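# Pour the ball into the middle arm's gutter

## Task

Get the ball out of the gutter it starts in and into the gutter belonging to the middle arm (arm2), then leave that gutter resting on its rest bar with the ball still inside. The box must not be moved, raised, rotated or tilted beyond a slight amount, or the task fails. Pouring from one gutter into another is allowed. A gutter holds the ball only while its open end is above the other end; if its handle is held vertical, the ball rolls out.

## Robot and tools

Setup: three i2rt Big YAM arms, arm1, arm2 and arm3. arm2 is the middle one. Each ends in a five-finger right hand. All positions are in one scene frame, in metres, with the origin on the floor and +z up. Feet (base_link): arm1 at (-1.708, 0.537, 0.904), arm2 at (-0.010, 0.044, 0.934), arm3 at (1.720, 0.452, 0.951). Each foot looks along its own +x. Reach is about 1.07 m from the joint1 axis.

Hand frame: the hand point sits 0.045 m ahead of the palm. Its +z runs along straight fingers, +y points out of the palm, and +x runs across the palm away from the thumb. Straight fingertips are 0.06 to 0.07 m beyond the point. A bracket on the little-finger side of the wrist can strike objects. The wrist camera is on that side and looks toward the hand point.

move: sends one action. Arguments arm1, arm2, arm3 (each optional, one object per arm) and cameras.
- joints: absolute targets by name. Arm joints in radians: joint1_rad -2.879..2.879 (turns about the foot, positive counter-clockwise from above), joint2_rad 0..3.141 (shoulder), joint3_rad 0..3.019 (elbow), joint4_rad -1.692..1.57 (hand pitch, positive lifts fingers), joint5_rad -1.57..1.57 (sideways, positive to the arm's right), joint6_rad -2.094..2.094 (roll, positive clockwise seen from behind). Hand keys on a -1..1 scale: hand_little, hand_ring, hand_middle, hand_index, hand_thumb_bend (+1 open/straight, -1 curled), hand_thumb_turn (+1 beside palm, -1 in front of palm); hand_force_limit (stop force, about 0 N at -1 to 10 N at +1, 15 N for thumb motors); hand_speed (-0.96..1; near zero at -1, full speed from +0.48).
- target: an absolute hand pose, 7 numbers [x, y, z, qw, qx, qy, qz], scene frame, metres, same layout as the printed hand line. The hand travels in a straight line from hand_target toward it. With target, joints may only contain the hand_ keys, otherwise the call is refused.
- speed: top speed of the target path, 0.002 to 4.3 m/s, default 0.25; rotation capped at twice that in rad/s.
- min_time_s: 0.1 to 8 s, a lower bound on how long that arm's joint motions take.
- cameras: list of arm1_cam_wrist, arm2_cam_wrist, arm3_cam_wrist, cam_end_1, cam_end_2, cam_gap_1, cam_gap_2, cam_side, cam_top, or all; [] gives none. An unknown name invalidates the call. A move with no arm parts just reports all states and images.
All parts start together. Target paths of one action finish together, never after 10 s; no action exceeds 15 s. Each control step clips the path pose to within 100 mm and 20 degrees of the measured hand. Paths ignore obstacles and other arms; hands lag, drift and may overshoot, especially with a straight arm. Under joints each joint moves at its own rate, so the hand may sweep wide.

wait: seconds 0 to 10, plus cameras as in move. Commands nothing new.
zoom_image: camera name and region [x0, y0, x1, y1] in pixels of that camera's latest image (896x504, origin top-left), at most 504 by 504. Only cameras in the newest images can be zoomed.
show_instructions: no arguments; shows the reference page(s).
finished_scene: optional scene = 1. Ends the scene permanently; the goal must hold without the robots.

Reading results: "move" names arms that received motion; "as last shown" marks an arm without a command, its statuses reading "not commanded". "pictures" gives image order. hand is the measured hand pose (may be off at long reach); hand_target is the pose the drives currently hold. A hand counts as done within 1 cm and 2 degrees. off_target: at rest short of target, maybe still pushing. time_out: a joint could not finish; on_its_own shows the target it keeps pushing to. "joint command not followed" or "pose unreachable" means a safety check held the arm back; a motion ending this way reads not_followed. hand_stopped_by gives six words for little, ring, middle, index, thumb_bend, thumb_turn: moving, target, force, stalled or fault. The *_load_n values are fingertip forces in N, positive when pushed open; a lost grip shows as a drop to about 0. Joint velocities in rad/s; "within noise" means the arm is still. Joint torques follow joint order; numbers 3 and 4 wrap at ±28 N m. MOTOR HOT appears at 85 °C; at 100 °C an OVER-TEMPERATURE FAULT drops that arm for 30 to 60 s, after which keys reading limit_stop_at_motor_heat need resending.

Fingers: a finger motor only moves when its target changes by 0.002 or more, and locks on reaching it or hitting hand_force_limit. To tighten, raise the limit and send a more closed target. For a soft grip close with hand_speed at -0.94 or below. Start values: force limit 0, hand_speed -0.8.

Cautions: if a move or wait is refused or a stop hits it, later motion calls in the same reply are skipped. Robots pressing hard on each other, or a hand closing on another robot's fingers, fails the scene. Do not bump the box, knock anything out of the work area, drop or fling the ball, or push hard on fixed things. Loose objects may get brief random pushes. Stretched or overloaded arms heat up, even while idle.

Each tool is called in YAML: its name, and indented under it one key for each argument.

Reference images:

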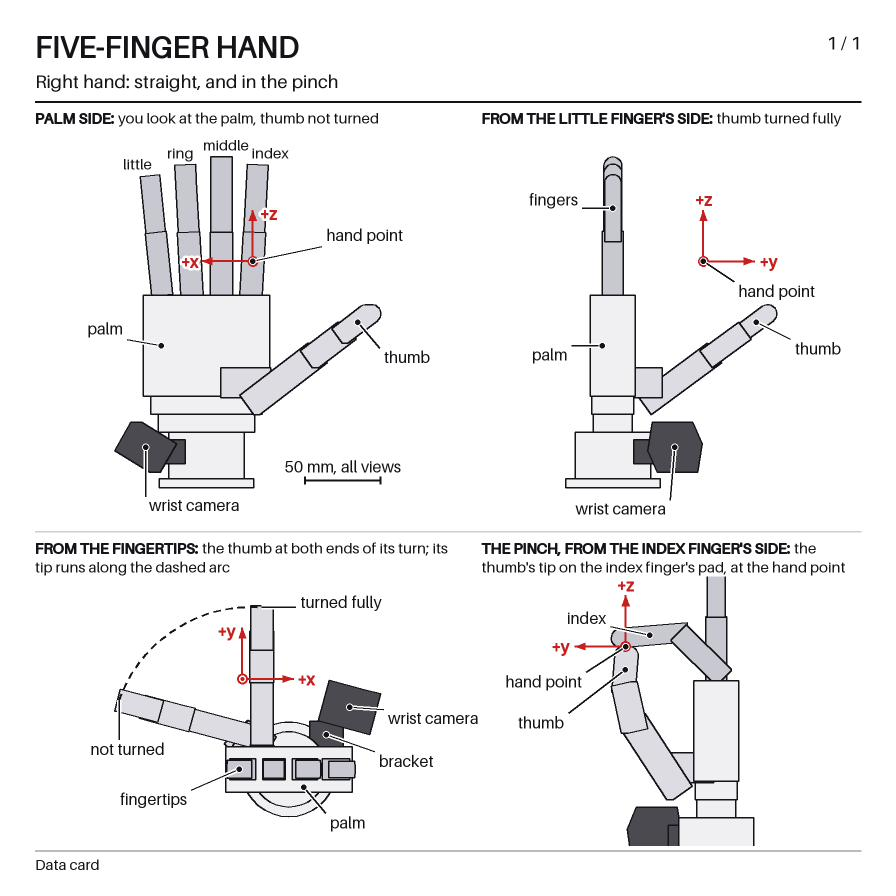

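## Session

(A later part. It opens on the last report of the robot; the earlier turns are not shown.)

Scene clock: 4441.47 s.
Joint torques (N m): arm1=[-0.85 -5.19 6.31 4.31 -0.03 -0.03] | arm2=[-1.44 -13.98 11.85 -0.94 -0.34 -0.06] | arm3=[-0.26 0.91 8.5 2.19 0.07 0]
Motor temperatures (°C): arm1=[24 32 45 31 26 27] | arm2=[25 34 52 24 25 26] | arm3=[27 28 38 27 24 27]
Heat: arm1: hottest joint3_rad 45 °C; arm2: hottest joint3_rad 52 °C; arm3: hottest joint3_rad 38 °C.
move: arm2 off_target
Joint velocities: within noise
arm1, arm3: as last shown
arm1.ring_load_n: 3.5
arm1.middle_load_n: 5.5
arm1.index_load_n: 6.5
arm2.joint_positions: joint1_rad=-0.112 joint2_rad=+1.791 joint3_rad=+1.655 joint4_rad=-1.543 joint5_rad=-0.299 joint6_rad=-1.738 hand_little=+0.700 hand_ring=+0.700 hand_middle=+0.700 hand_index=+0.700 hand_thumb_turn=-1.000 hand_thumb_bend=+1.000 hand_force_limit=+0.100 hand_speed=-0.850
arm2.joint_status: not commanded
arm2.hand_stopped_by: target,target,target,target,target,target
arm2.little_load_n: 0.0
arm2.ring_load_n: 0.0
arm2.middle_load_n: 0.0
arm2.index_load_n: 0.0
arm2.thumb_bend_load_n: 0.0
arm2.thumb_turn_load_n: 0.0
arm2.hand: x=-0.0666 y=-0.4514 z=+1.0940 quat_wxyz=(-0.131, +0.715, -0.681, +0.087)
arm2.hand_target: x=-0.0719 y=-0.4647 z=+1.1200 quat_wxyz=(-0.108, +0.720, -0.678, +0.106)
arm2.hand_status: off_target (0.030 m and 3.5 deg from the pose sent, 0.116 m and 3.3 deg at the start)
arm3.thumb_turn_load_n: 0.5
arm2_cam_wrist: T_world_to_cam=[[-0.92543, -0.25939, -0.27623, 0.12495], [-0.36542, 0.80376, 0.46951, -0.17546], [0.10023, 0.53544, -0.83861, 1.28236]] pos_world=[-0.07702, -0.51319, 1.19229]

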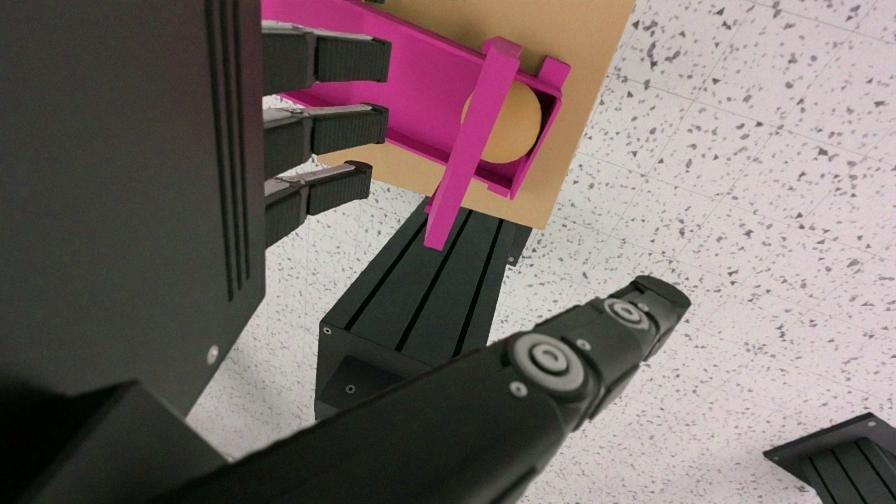

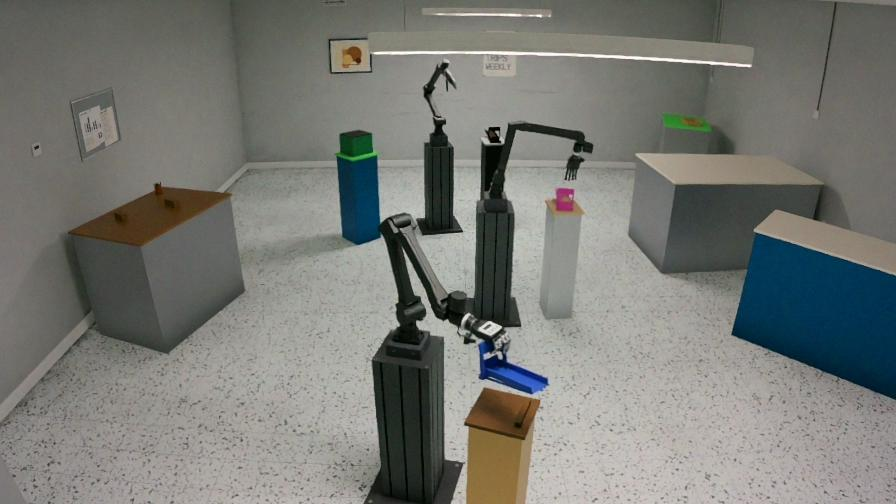

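move:
  arm1: {"target": [-2.060, 0.211, 1.095, 0.0849, -0.0993, -0.7351, 0.6655], "speed": 0.08}
  cameras: ["arm1_cam_wrist", "cam_end_1", "cam_top", "cam_side"]

zoom_image:
  camera: "cam_end_1"
  region: [440, 310, 580, 450]

zoom_image:
  camera: "cam_top"
  region: [70, 160, 190, 260]

zoom_image:
  camera: "cam_side"
  region: [90, 200, 190, 290]

Scene clock: 4506.57 s.
Joint torques (N m): arm1=[-0.97 -6.83 10.85 2.24 -0.29 -0.25] | arm2=[-1.55 -13.98 11.88 -0.92 -0.34 -0.06] | arm3=[0.67 1.85 8.72 2.32 0.06 -0.05]
Motor temperatures (°C): arm1=[24 32 45 31 26 27] | arm2=[25 34 52 24 25 26] | arm3=[27 28 38 27 24 27]
Heat: arm1: hottest joint3_rad 45 °C; arm2: hottest joint3_rad 52 °C; arm3: hottest joint3_rad 38 °C.
move: arm1 off_target
Joint velocities: within noise
arm1.joint_positions: joint1_rad=-2.496 joint2_rad=+1.274 joint3_rad=+0.574 joint4_rad=+0.489 joint5_rad=-0.914 joint6_rad=-0.103 hand_little=-0.699 hand_ring=-0.615 hand_middle=-0.245 hand_index=-0.258 hand_thumb_turn=-1.000 hand_thumb_bend=+0.065 hand_force_limit=+0.100 hand_speed=-0.850
arm1.joint_status: not commanded
arm1.hand_stopped_by: target,force,force,force,force,target
arm1.little_load_n: 5.0
arm1.ring_load_n: 4.0
arm1.middle_load_n: 5.5
arm1.index_load_n: 7.0
arm1.thumb_bend_load_n: 9.0
arm1.thumb_turn_load_n: 1.0
arm1.hand: x=-2.0342 y=+0.2151 z=+1.0667 quat_wxyz=(+0.057, -0.118, -0.745, +0.654)
arm1.hand_target: x=-2.0582 y=+0.2123 z=+1.0954 quat_wxyz=(+0.085, -0.099, -0.735, +0.665)
arm1.hand_status: off_target (0.039 m and 4.2 deg from the pose sent, 0.053 m and 23.2 deg at the start)
arm2, arm3: as last shown
arm3.thumb_turn_load_n: 0.0
pictures: arm1_cam_wrist, cam_end_1, cam_side, cam_top
arm1_cam_wrist: T_world_to_cam=[[-0.15752, 0.15009, -0.97604, 0.69135], [0.94854, 0.29793, -0.10727, 1.98223], [0.27469, -0.94272, -0.18929, 1.07402]] pos_world=[-2.06635, 0.31818, 1.09072]

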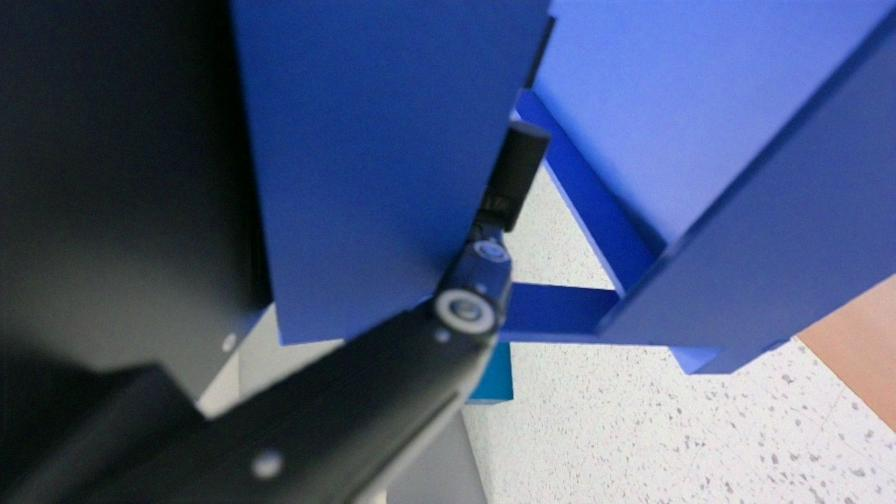

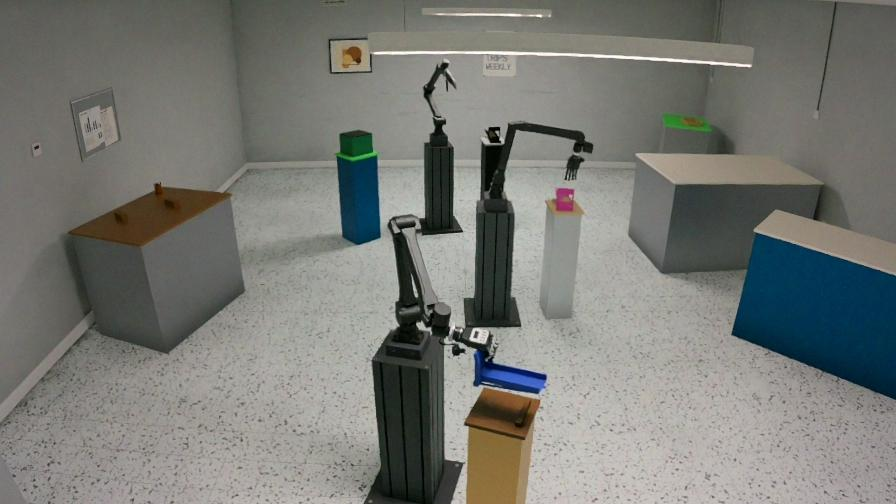

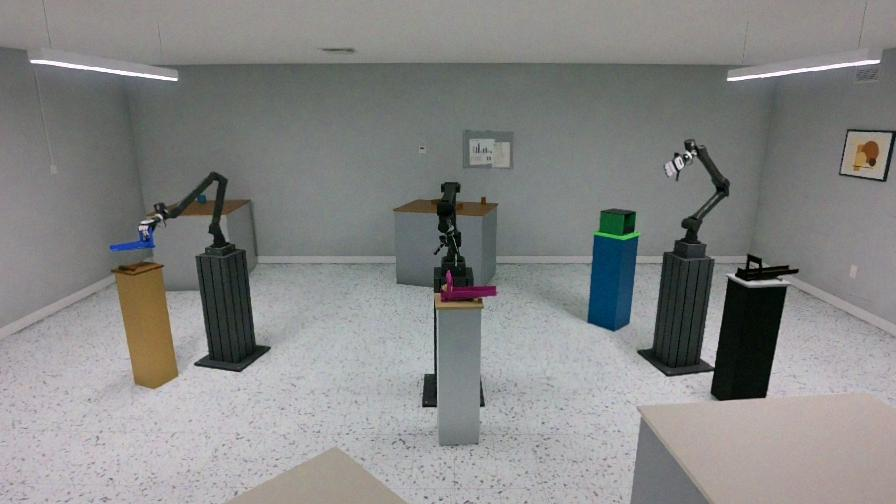

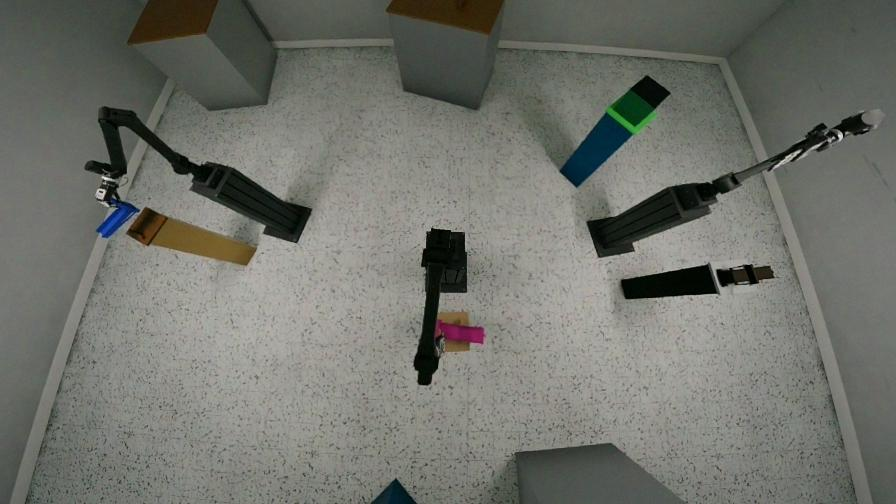

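Scaled by 3.600.

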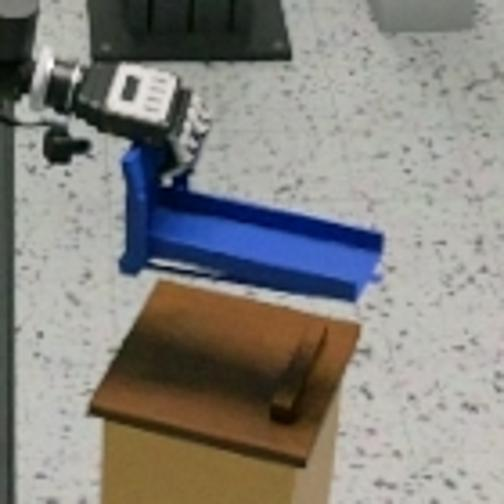

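Scaled by 4.200.

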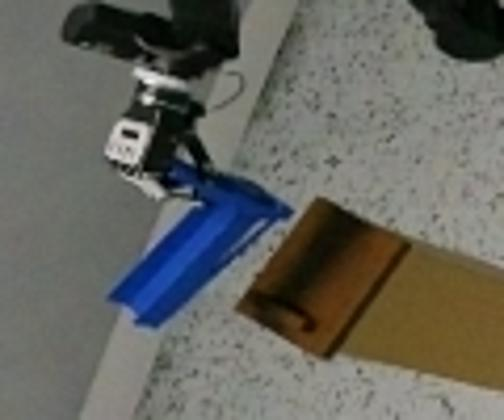

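Scaled by 5.040.

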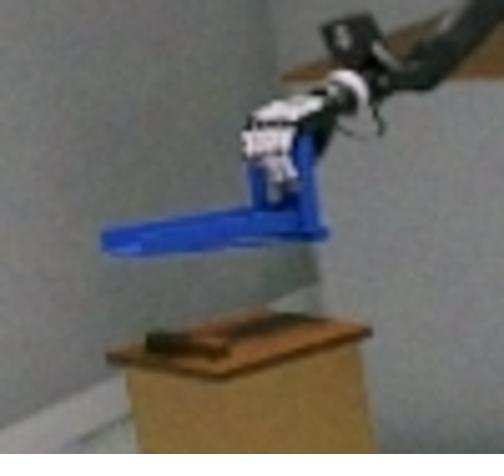

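move:
  arm1: {"target": [-2.061, 0.211, 1.035, 0.0849, -0.0993, -0.7351, 0.6655], "speed": 0.06}
  cameras: ["arm1_cam_wrist", "cam_end_1", "cam_side"]

zoom_image:
  camera: "cam_end_1"
  region: [440, 310, 580, 450]

zoom_image:
  camera: "cam_side"
  region: [90, 200, 190, 290]

Scene clock: 4554.33 s.
Joint torques (N m): arm1=[-2.02 -7.41 5.34 3.77 -0.23 -0.2] | arm2=[-1.55 -13.98 11.85 -0.92 -0.34 -0.05] | arm3=[-0.09 2.14 8.55 2.14 0 -0.01]
Motor temperatures (°C): arm1=[24 32 53 30 26 27] | arm2=[25 34 52 24 25 26] | arm3=[27 28 38 27 24 27]
Heat: arm1: hottest joint3_rad 53 °C; arm2: hottest joint3_rad 52 °C; arm3: hottest joint3_rad 38 °C.
move: arm1 off_target
Joint velocities: within noise
arm1.joint_positions: joint1_rad=-2.496 joint2_rad=+1.439 joint3_rad=+0.574 joint4_rad=+0.679 joint5_rad=-0.914 joint6_rad=-0.108 hand_little=-0.699 hand_ring=-0.615 hand_middle=-0.245 hand_index=-0.258 hand_thumb_turn=-1.000 hand_thumb_bend=+0.065 hand_force_limit=+0.100 hand_speed=-0.850
arm1.joint_status: not commanded
arm1.hand_stopped_by: target,force,force,force,force,target
arm1.little_load_n: 5.0
arm1.ring_load_n: 3.5
arm1.middle_load_n: 5.5
arm1.index_load_n: 7.0
arm1.thumb_bend_load_n: 9.0
arm1.thumb_turn_load_n: 1.5
arm1.hand: x=-2.0539 y=+0.2072 z=+1.0281 quat_wxyz=(+0.067, -0.108, -0.742, +0.659)
arm1.hand_target: x=-2.0609 y=+0.2110 z=+1.0349 quat_wxyz=(+0.085, -0.099, -0.735, +0.665)
arm1.hand_status: off_target (0.011 m and 2.5 deg from the pose sent, 0.042 m and 4.2 deg at the start)
arm2, arm3: as last shown
arm1_cam_wrist: T_world_to_cam=[[-0.18524, 0.14124, -0.97249, 0.59301], [0.94474, 0.29798, -0.13668, 2.02148], [0.27048, -0.94407, -0.18863, 1.05564]] pos_world=[-2.08544, 0.31048, 1.05213]

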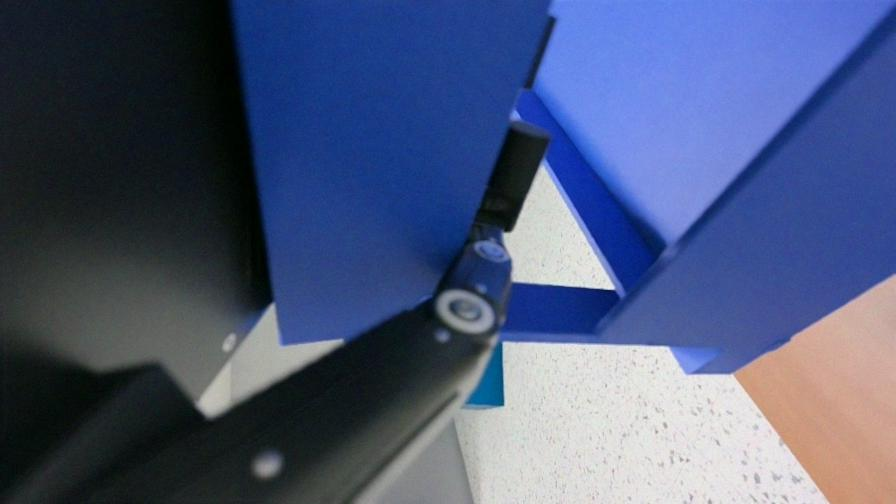

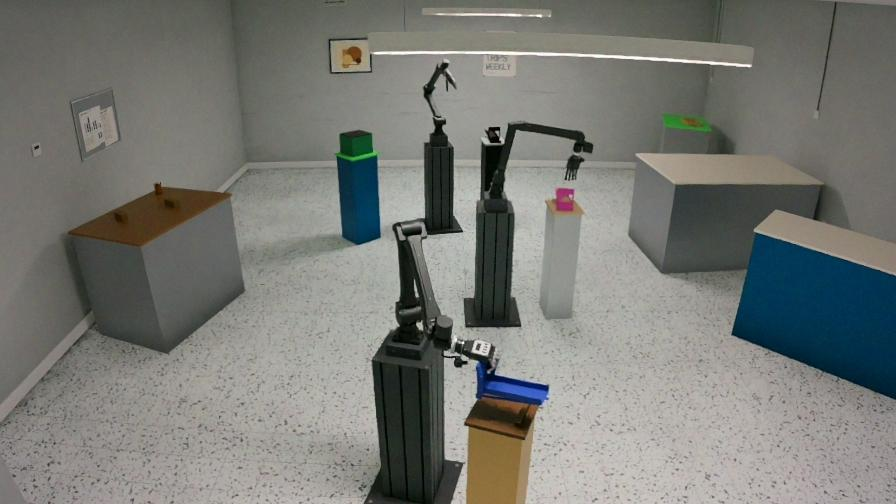

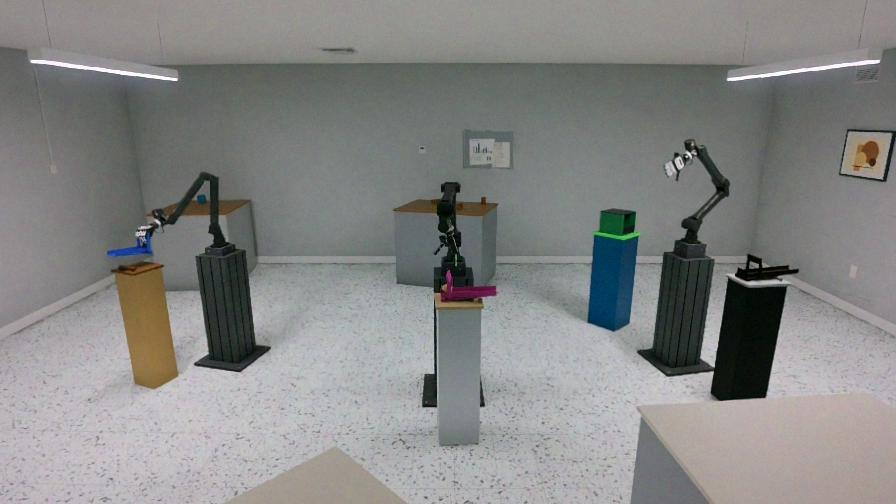

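Scaled by 3.600.

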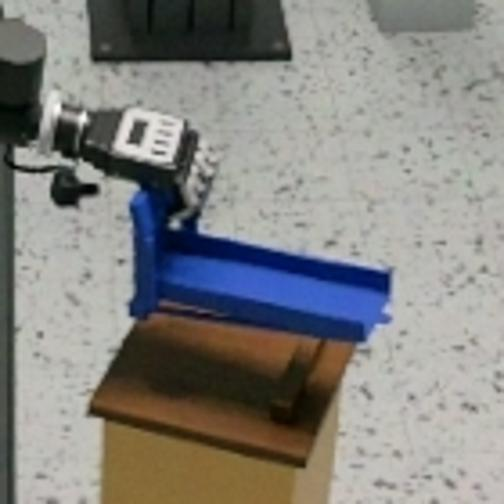

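Scaled by 5.040.

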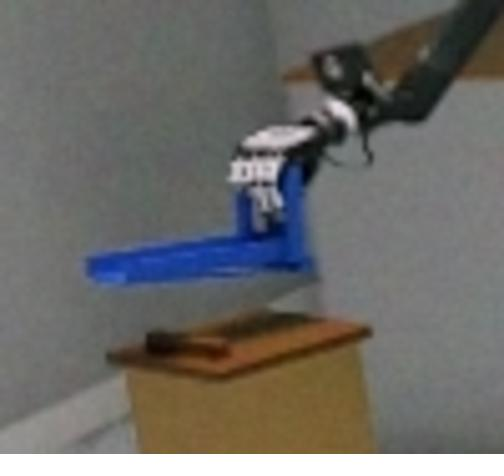

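move:
  arm1: {"target": [-2.056, 0.216, 0.995, 0.0551, -0.0688, -0.7503, 0.6554], "speed": 0.05}
  cameras: ["cam_end_1", "cam_side", "cam_top", "cam_end_2"]

zoom_image:
  camera: "cam_end_1"
  region: [440, 310, 580, 450]

zoom_image:
  camera: "cam_side"
  region: [90, 200, 190, 290]

zoom_image:
  camera: "cam_top"
  region: [70, 160, 190, 260]

zoom_image:
  camera: "cam_end_2"
  region: [410, 60, 480, 120]

Scene clock: 4611.63 s.
Joint torques (N m): arm1=[-2.32 -8.88 5.39 3.43 -0.41 -0.27] | arm2=[-1.55 -14.04 11.86 -0.92 -0.34 -0.05] | arm3=[-0.44 1.26 8.61 2.17 0.06 -0.08]
Motor temperatures (°C): arm1=[24 32 47 30 26 27] | arm2=[25 34 53 24 25 26] | arm3=[27 28 38 27 24 27]
Heat: arm1: hottest joint3_rad 47 °C; arm2: hottest joint3_rad 53 °C; arm3: hottest joint3_rad 38 °C.
move: arm1 off_target
Joint velocities: within noise
arm1.joint_positions: joint1_rad=-2.512 joint2_rad=+1.544 joint3_rad=+0.574 joint4_rad=+0.687 joint5_rad=-1.009 joint6_rad=-0.191 hand_little=-0.699 hand_ring=-0.615 hand_middle=-0.245 hand_index=-0.258 hand_thumb_turn=-1.000 hand_thumb_bend=+0.065 hand_force_limit=+0.100 hand_speed=-0.850
arm1.joint_status: not commanded
arm1.hand_stopped_by: target,force,force,force,force,target
arm1.little_load_n: 5.0
arm1.ring_load_n: 4.0
arm1.middle_load_n: 5.0
arm1.index_load_n: 7.0
arm1.thumb_bend_load_n: 9.0
arm1.thumb_turn_load_n: 1.5
arm1.hand: x=-2.0440 y=+0.2127 z=+0.9863 quat_wxyz=(+0.033, -0.081, -0.757, +0.647)
arm1.hand_target: x=-2.0557 y=+0.2161 z=+0.9950 quat_wxyz=(+0.055, -0.069, -0.751, +0.655)
arm1.hand_status: off_target (0.015 m and 3.1 deg from the pose sent, 0.034 m and 4.9 deg at the start)
arm2, arm3: as last shown
arm2.middle_load_n: -0.5
pictures: cam_end_1, cam_end_2, cam_side, cam_top

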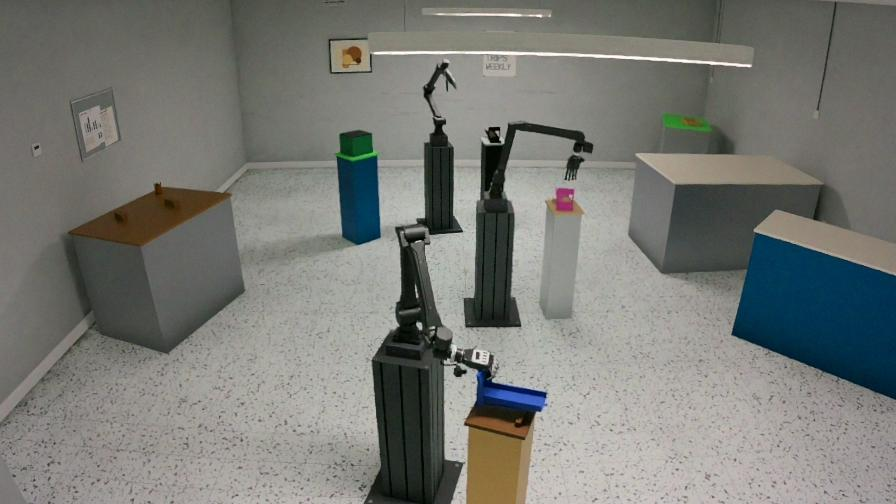

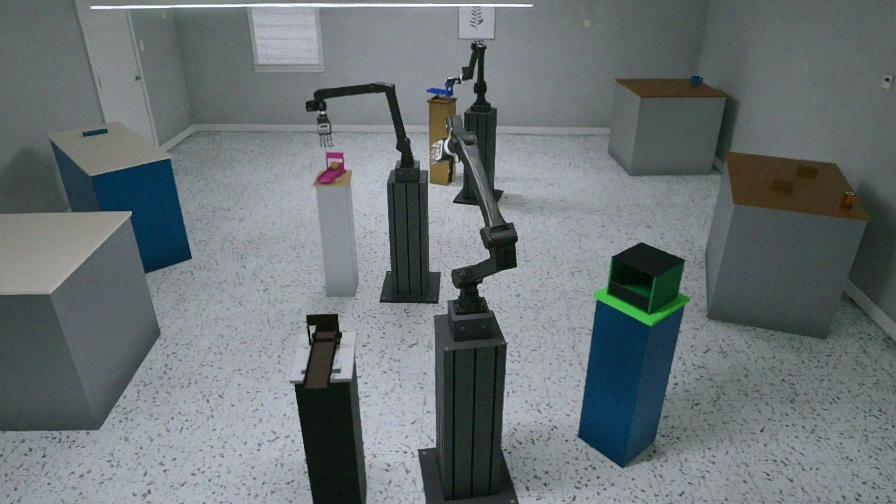

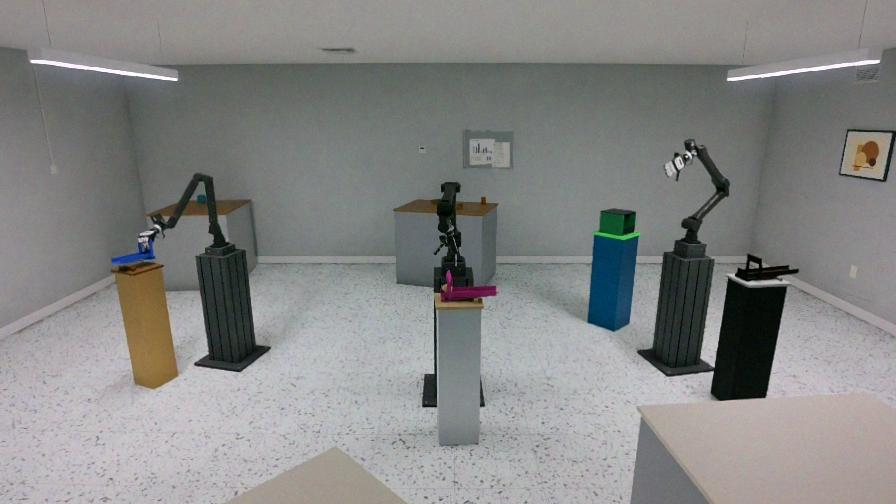

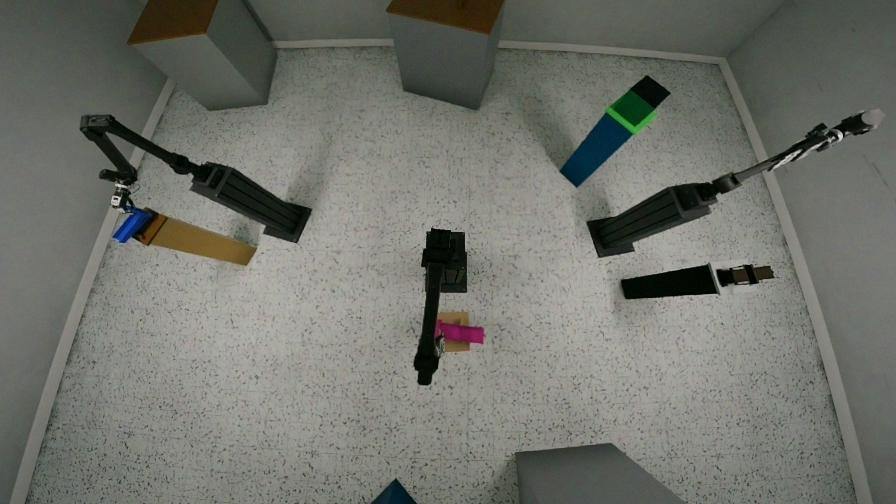

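Scaled by 3.600.

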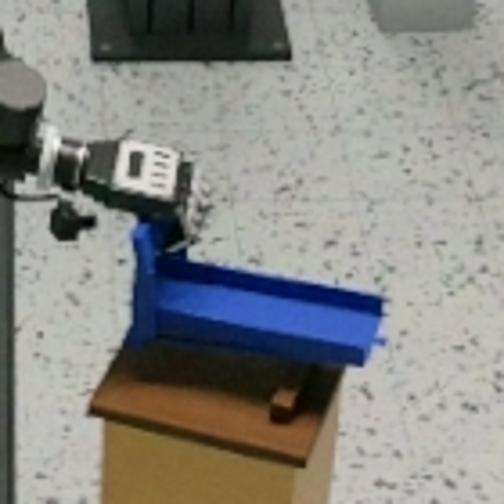

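Scaled by 5.040.

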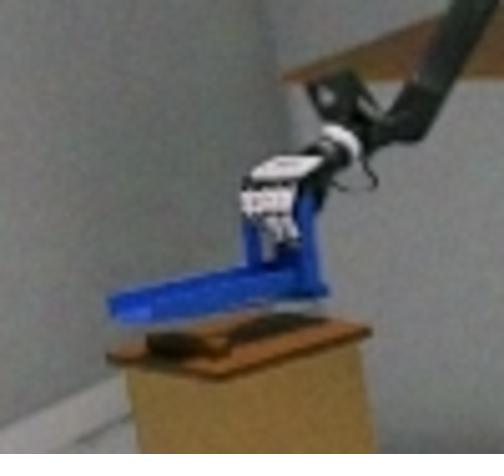

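Scaled by 4.200.

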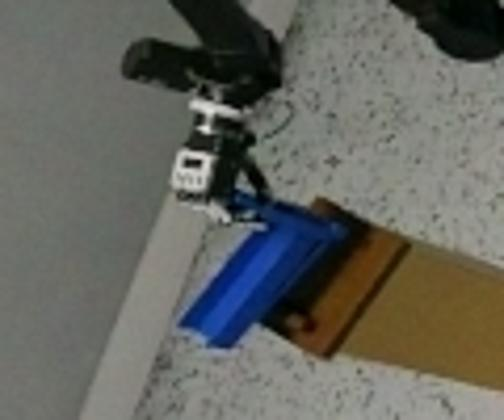

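Scaled by 7.200.

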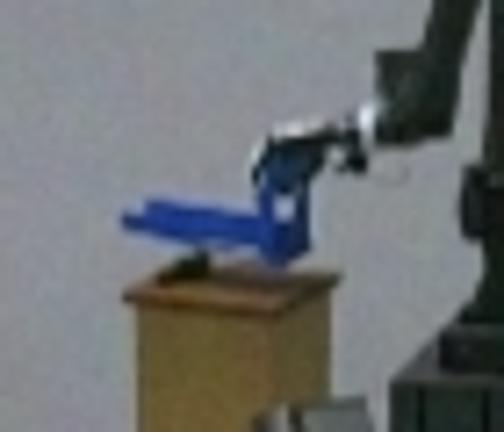

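move:
  arm1: {"target": [-2.050, 0.217, 0.970, 0.0723, -0.0492, -0.7518, 0.6538], "speed": 0.05}
  cameras: ["cam_end_1", "cam_side", "cam_top", "cam_end_2"]

zoom_image:
  camera: "cam_end_1"
  region: [460, 360, 560, 450]

zoom_image:
  camera: "cam_side"
  region: [90, 220, 180, 290]

zoom_image:
  camera: "cam_end_2"
  region: [415, 70, 470, 120]

Scene clock: 4645.40 s.
Joint torques (N m): arm1=[-1.79 -8.12 4.29 3.36 -0.23 -0.29] | arm2=[-1.49 -14.04 11.85 -0.94 -0.34 -0.06] | arm3=[0.79 1.61 8.54 2.1 -0.02 -0.07]
Motor temperatures (°C): arm1=[24 33 46 30 27 27] | arm2=[25 34 53 24 25 26] | arm3=[27 28 38 27 24 27]
Heat: arm1: hottest joint3_rad 46 °C; arm2: hottest joint3_rad 53 °C; arm3: hottest joint3_rad 38 °C.
move: arm1 off_target
Joint velocities: within noise
arm1.joint_positions: joint1_rad=-2.512 joint2_rad=+1.604 joint3_rad=+0.547 joint4_rad=+0.787 joint5_rad=-1.005 joint6_rad=-0.238 hand_little=-0.699 hand_ring=-0.615 hand_middle=-0.245 hand_index=-0.258 hand_thumb_turn=-1.000 hand_thumb_bend=+0.065 hand_force_limit=+0.100 hand_speed=-0.850
arm1.joint_status: not commanded
arm1.hand_stopped_by: target,force,force,force,force,target
arm1.little_load_n: 5.0
arm1.ring_load_n: 4.0
arm1.middle_load_n: 5.0
arm1.index_load_n: 7.0
arm1.thumb_bend_load_n: 8.5
arm1.thumb_turn_load_n: 1.0
arm1.hand: x=-2.0437 y=+0.2152 z=+0.9649 quat_wxyz=(+0.054, -0.061, -0.757, +0.648)
arm1.hand_target: x=-2.0498 y=+0.2170 z=+0.9700 quat_wxyz=(+0.072, -0.049, -0.752, +0.653)
arm1.hand_status: off_target (0.008 m and 2.6 deg from the pose sent, 0.018 m and 5.9 deg at the start)
arm2, arm3: as last shown
arm2.middle_load_n: 0.0
pictures: cam_end_1, cam_end_2, cam_side, cam_top

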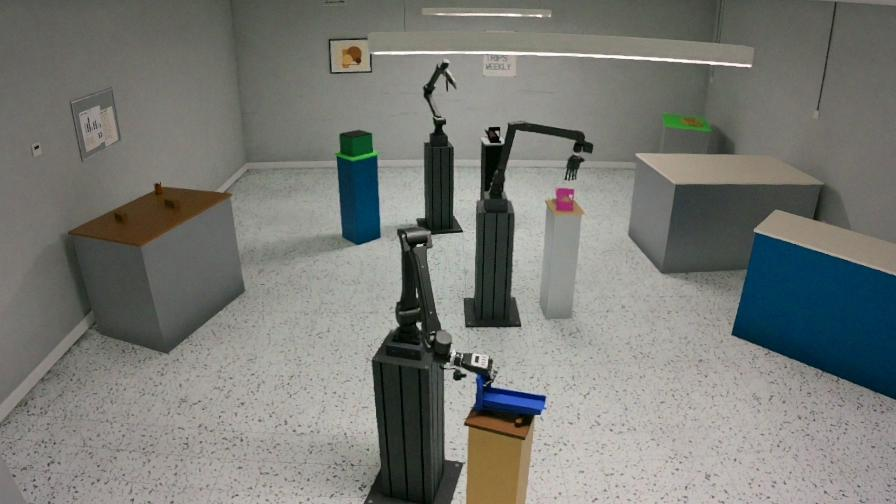

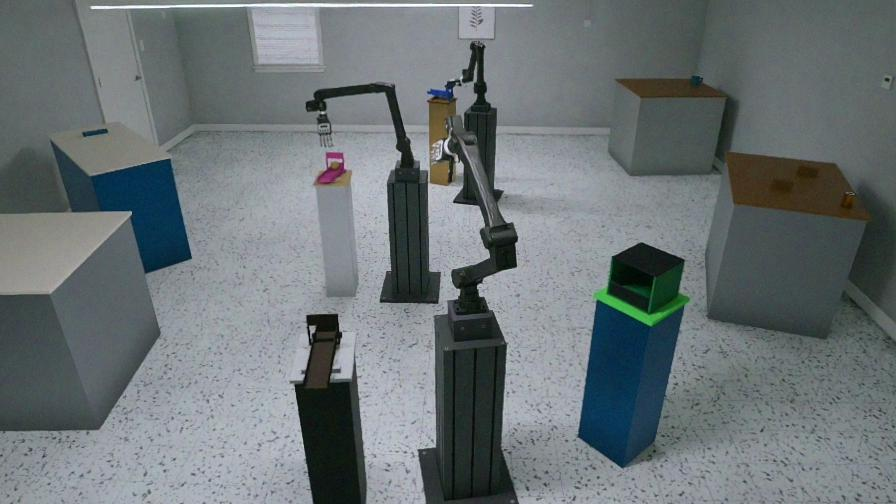

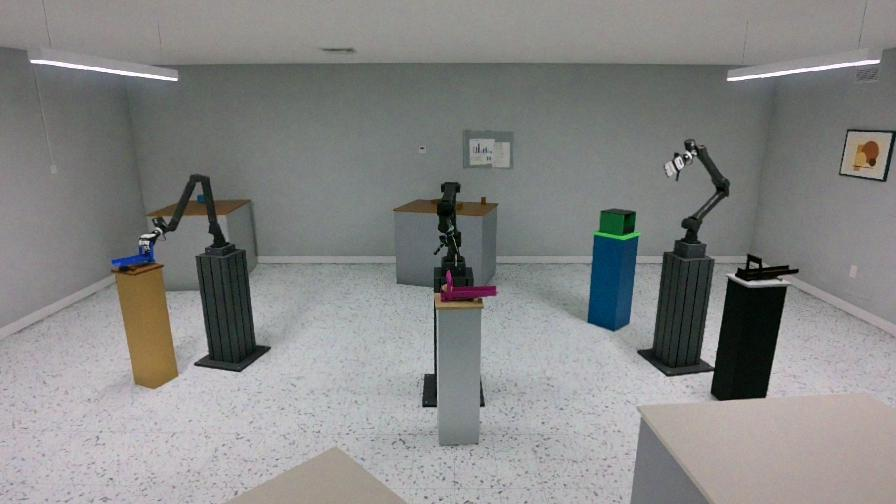

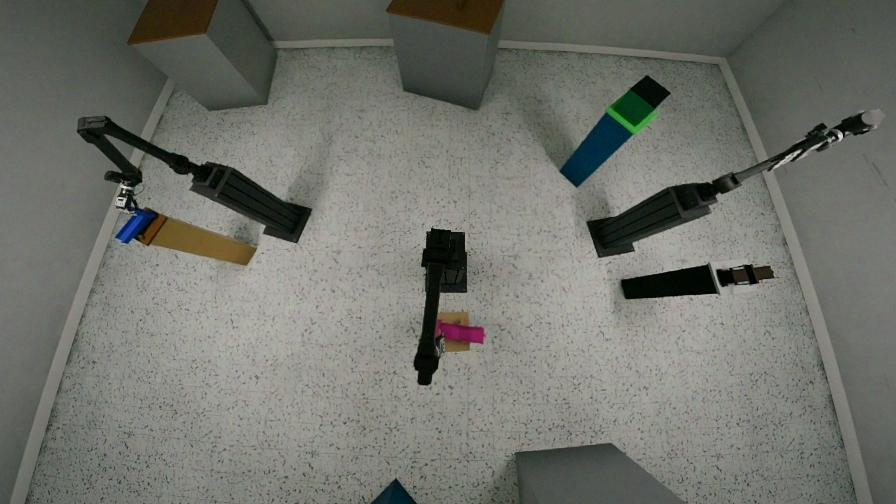

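Scaled by 5.040.

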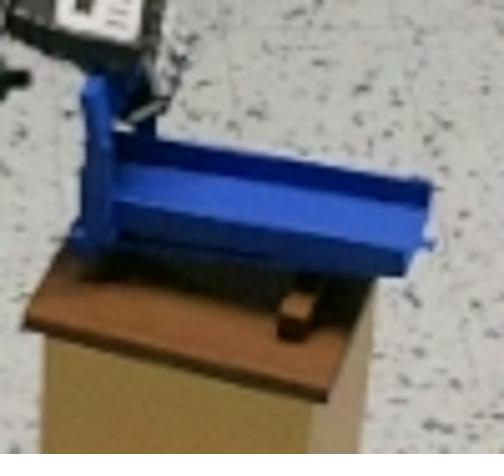

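Scaled by 5.600.

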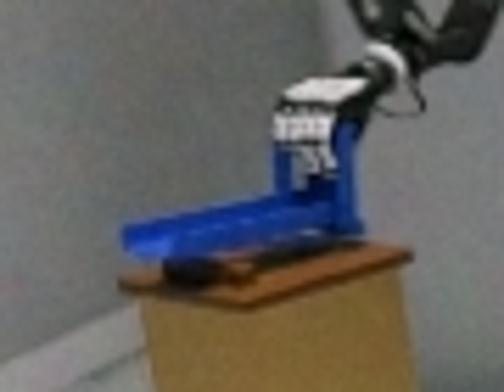

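Scaled by 9.164.

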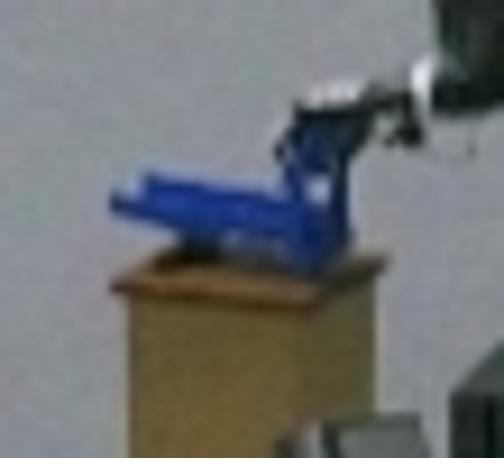

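move:
  arm1: {"target": [-2.041, 0.213, 0.960, 0.0710, -0.0579, -0.7645, 0.6382], "speed": 0.04}
  cameras: ["cam_end_1", "cam_side", "cam_end_2"]

zoom_image:
  camera: "cam_end_1"
  region: [460, 360, 560, 450]

zoom_image:
  camera: "cam_side"
  region: [90, 220, 180, 290]

zoom_image:
  camera: "cam_end_2"
  region: [415, 70, 470, 120]

Scene clock: 4678.60 s.
Joint torques (N m): arm1=[0.85 -8.47 4.22 2.11 -0.26 -0.24] | arm2=[-1.55 -13.98 11.85 -0.94 -0.34 -0.05] | arm3=[0.5 0.62 8.66 2.14 0.01 -0.13]
Motor temperatures (°C): arm1=[24 33 45 30 26 27] | arm2=[25 34 53 24 25 26] | arm3=[27 28 38 27 24 27]
Heat: arm1: hottest joint3_rad 45 °C; arm2: hottest joint3_rad 53 °C; arm3: hottest joint3_rad 38 °C.
move: arm1 done
Joint velocities: within noise
arm1.joint_positions: joint1_rad=-2.507 joint2_rad=+1.604 joint3_rad=+0.534 joint4_rad=+0.767 joint5_rad=-0.957 joint6_rad=-0.266 hand_little=-0.699 hand_ring=-0.615 hand_middle=-0.245 hand_index=-0.258 hand_thumb_turn=-1.000 hand_thumb_bend=+0.065 hand_force_limit=+0.100 hand_speed=-0.850
arm1.joint_status: not commanded
arm1.hand_stopped_by: target,force,force,force,force,target
arm1.little_load_n: 5.0
arm1.ring_load_n: 4.0
arm1.middle_load_n: 5.0
arm1.index_load_n: 6.5
arm1.thumb_bend_load_n: 9.0
arm1.thumb_turn_load_n: 1.0
arm1.hand: x=-2.0451 y=+0.2185 z=+0.9545 quat_wxyz=(+0.068, -0.073, -0.765, +0.636)
arm1.hand_target: x=-2.0410 y=+0.2131 z=+0.9599 quat_wxyz=(+0.071, -0.058, -0.764, +0.638)
arm1.hand_status: done (0.009 m and 1.8 deg from the pose sent, 0.006 m and 2.4 deg at the start)
arm2: as last shown
arm3.joint_positions: joint1_rad=+0.242 joint2_rad=+0.635 joint3_rad=+1.359 joint4_rad=-1.149 joint5_rad=-0.046 joint6_rad=-1.300 hand_little=+1.000 hand_ring=+1.000 hand_middle=+1.000 hand_index=+1.000 hand_thumb_turn=+1.000 hand_thumb_bend=+1.000 hand_force_limit=+0.000 hand_speed=-0.800
arm3.joint_status: not commanded
arm3.hand_stopped_by: target,target,target,target,target,target
arm3.little_load_n: 0.0
arm3.ring_load_n: 0.0
arm3.middle_load_n: 0.0
arm3.index_load_n: 0.0
arm3.thumb_bend_load_n: 0.0
arm3.thumb_turn_load_n: 0.0
arm3.hand: x=+1.4583 y=+0.3654 z=+1.4599 quat_wxyz=(+0.501, +0.088, -0.837, +0.201)
arm3.hand_target: x=+1.4594 y=+0.3657 z=+1.4708 quat_wxyz=(+0.510, +0.088, -0.831, +0.204)
arm3.hand_status: not commanded
pictures: cam_end_1, cam_end_2, cam_side

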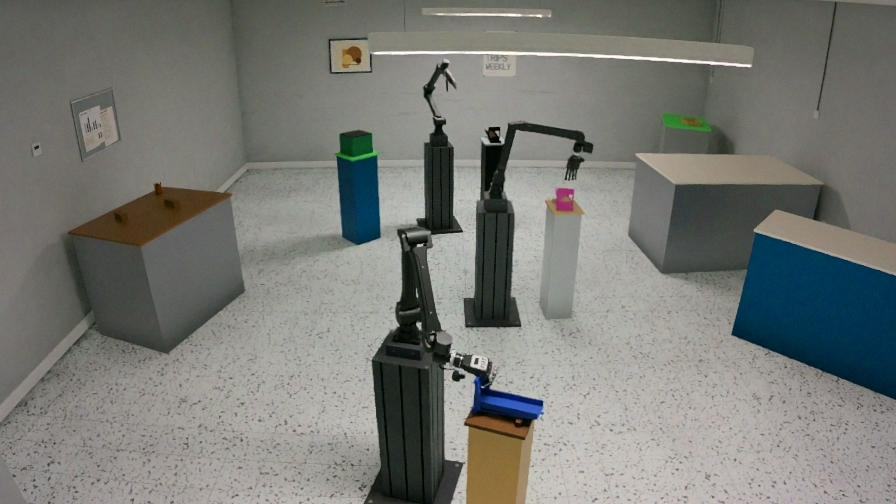

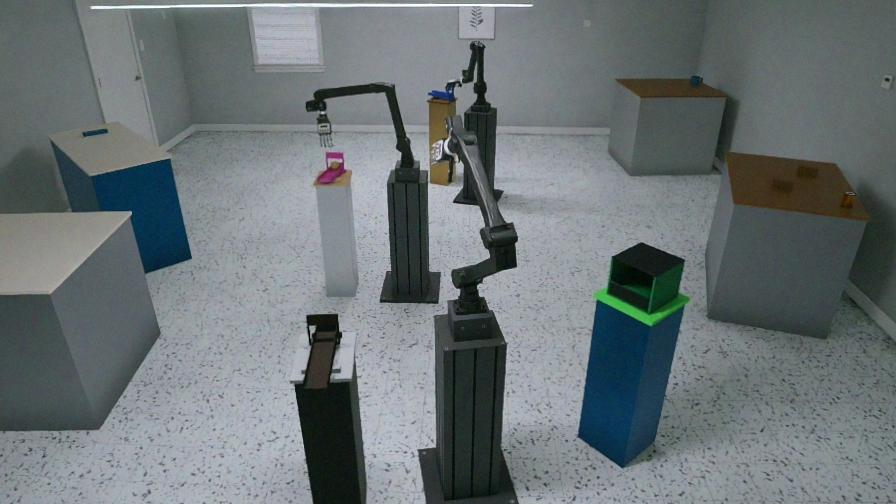

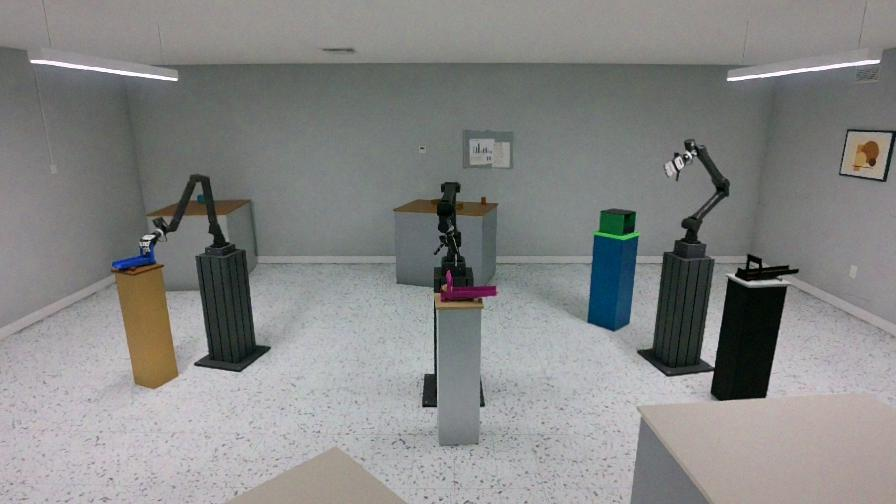

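Scaled by 5.040.

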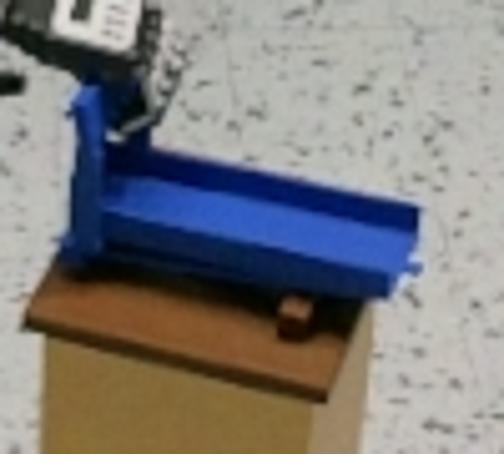

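Scaled by 5.600.

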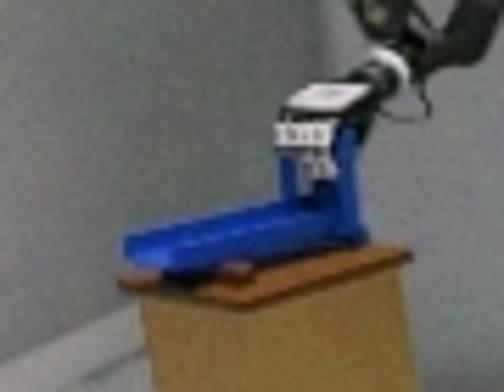

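Scaled by 9.164.

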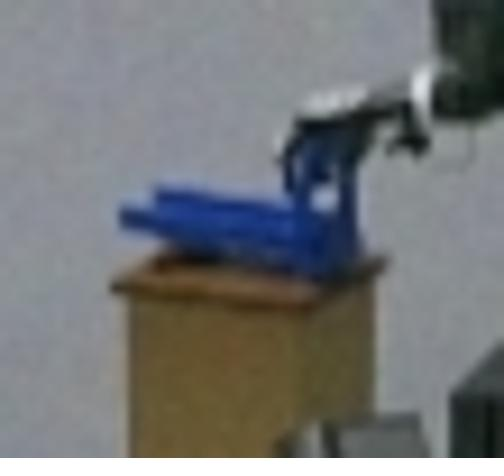

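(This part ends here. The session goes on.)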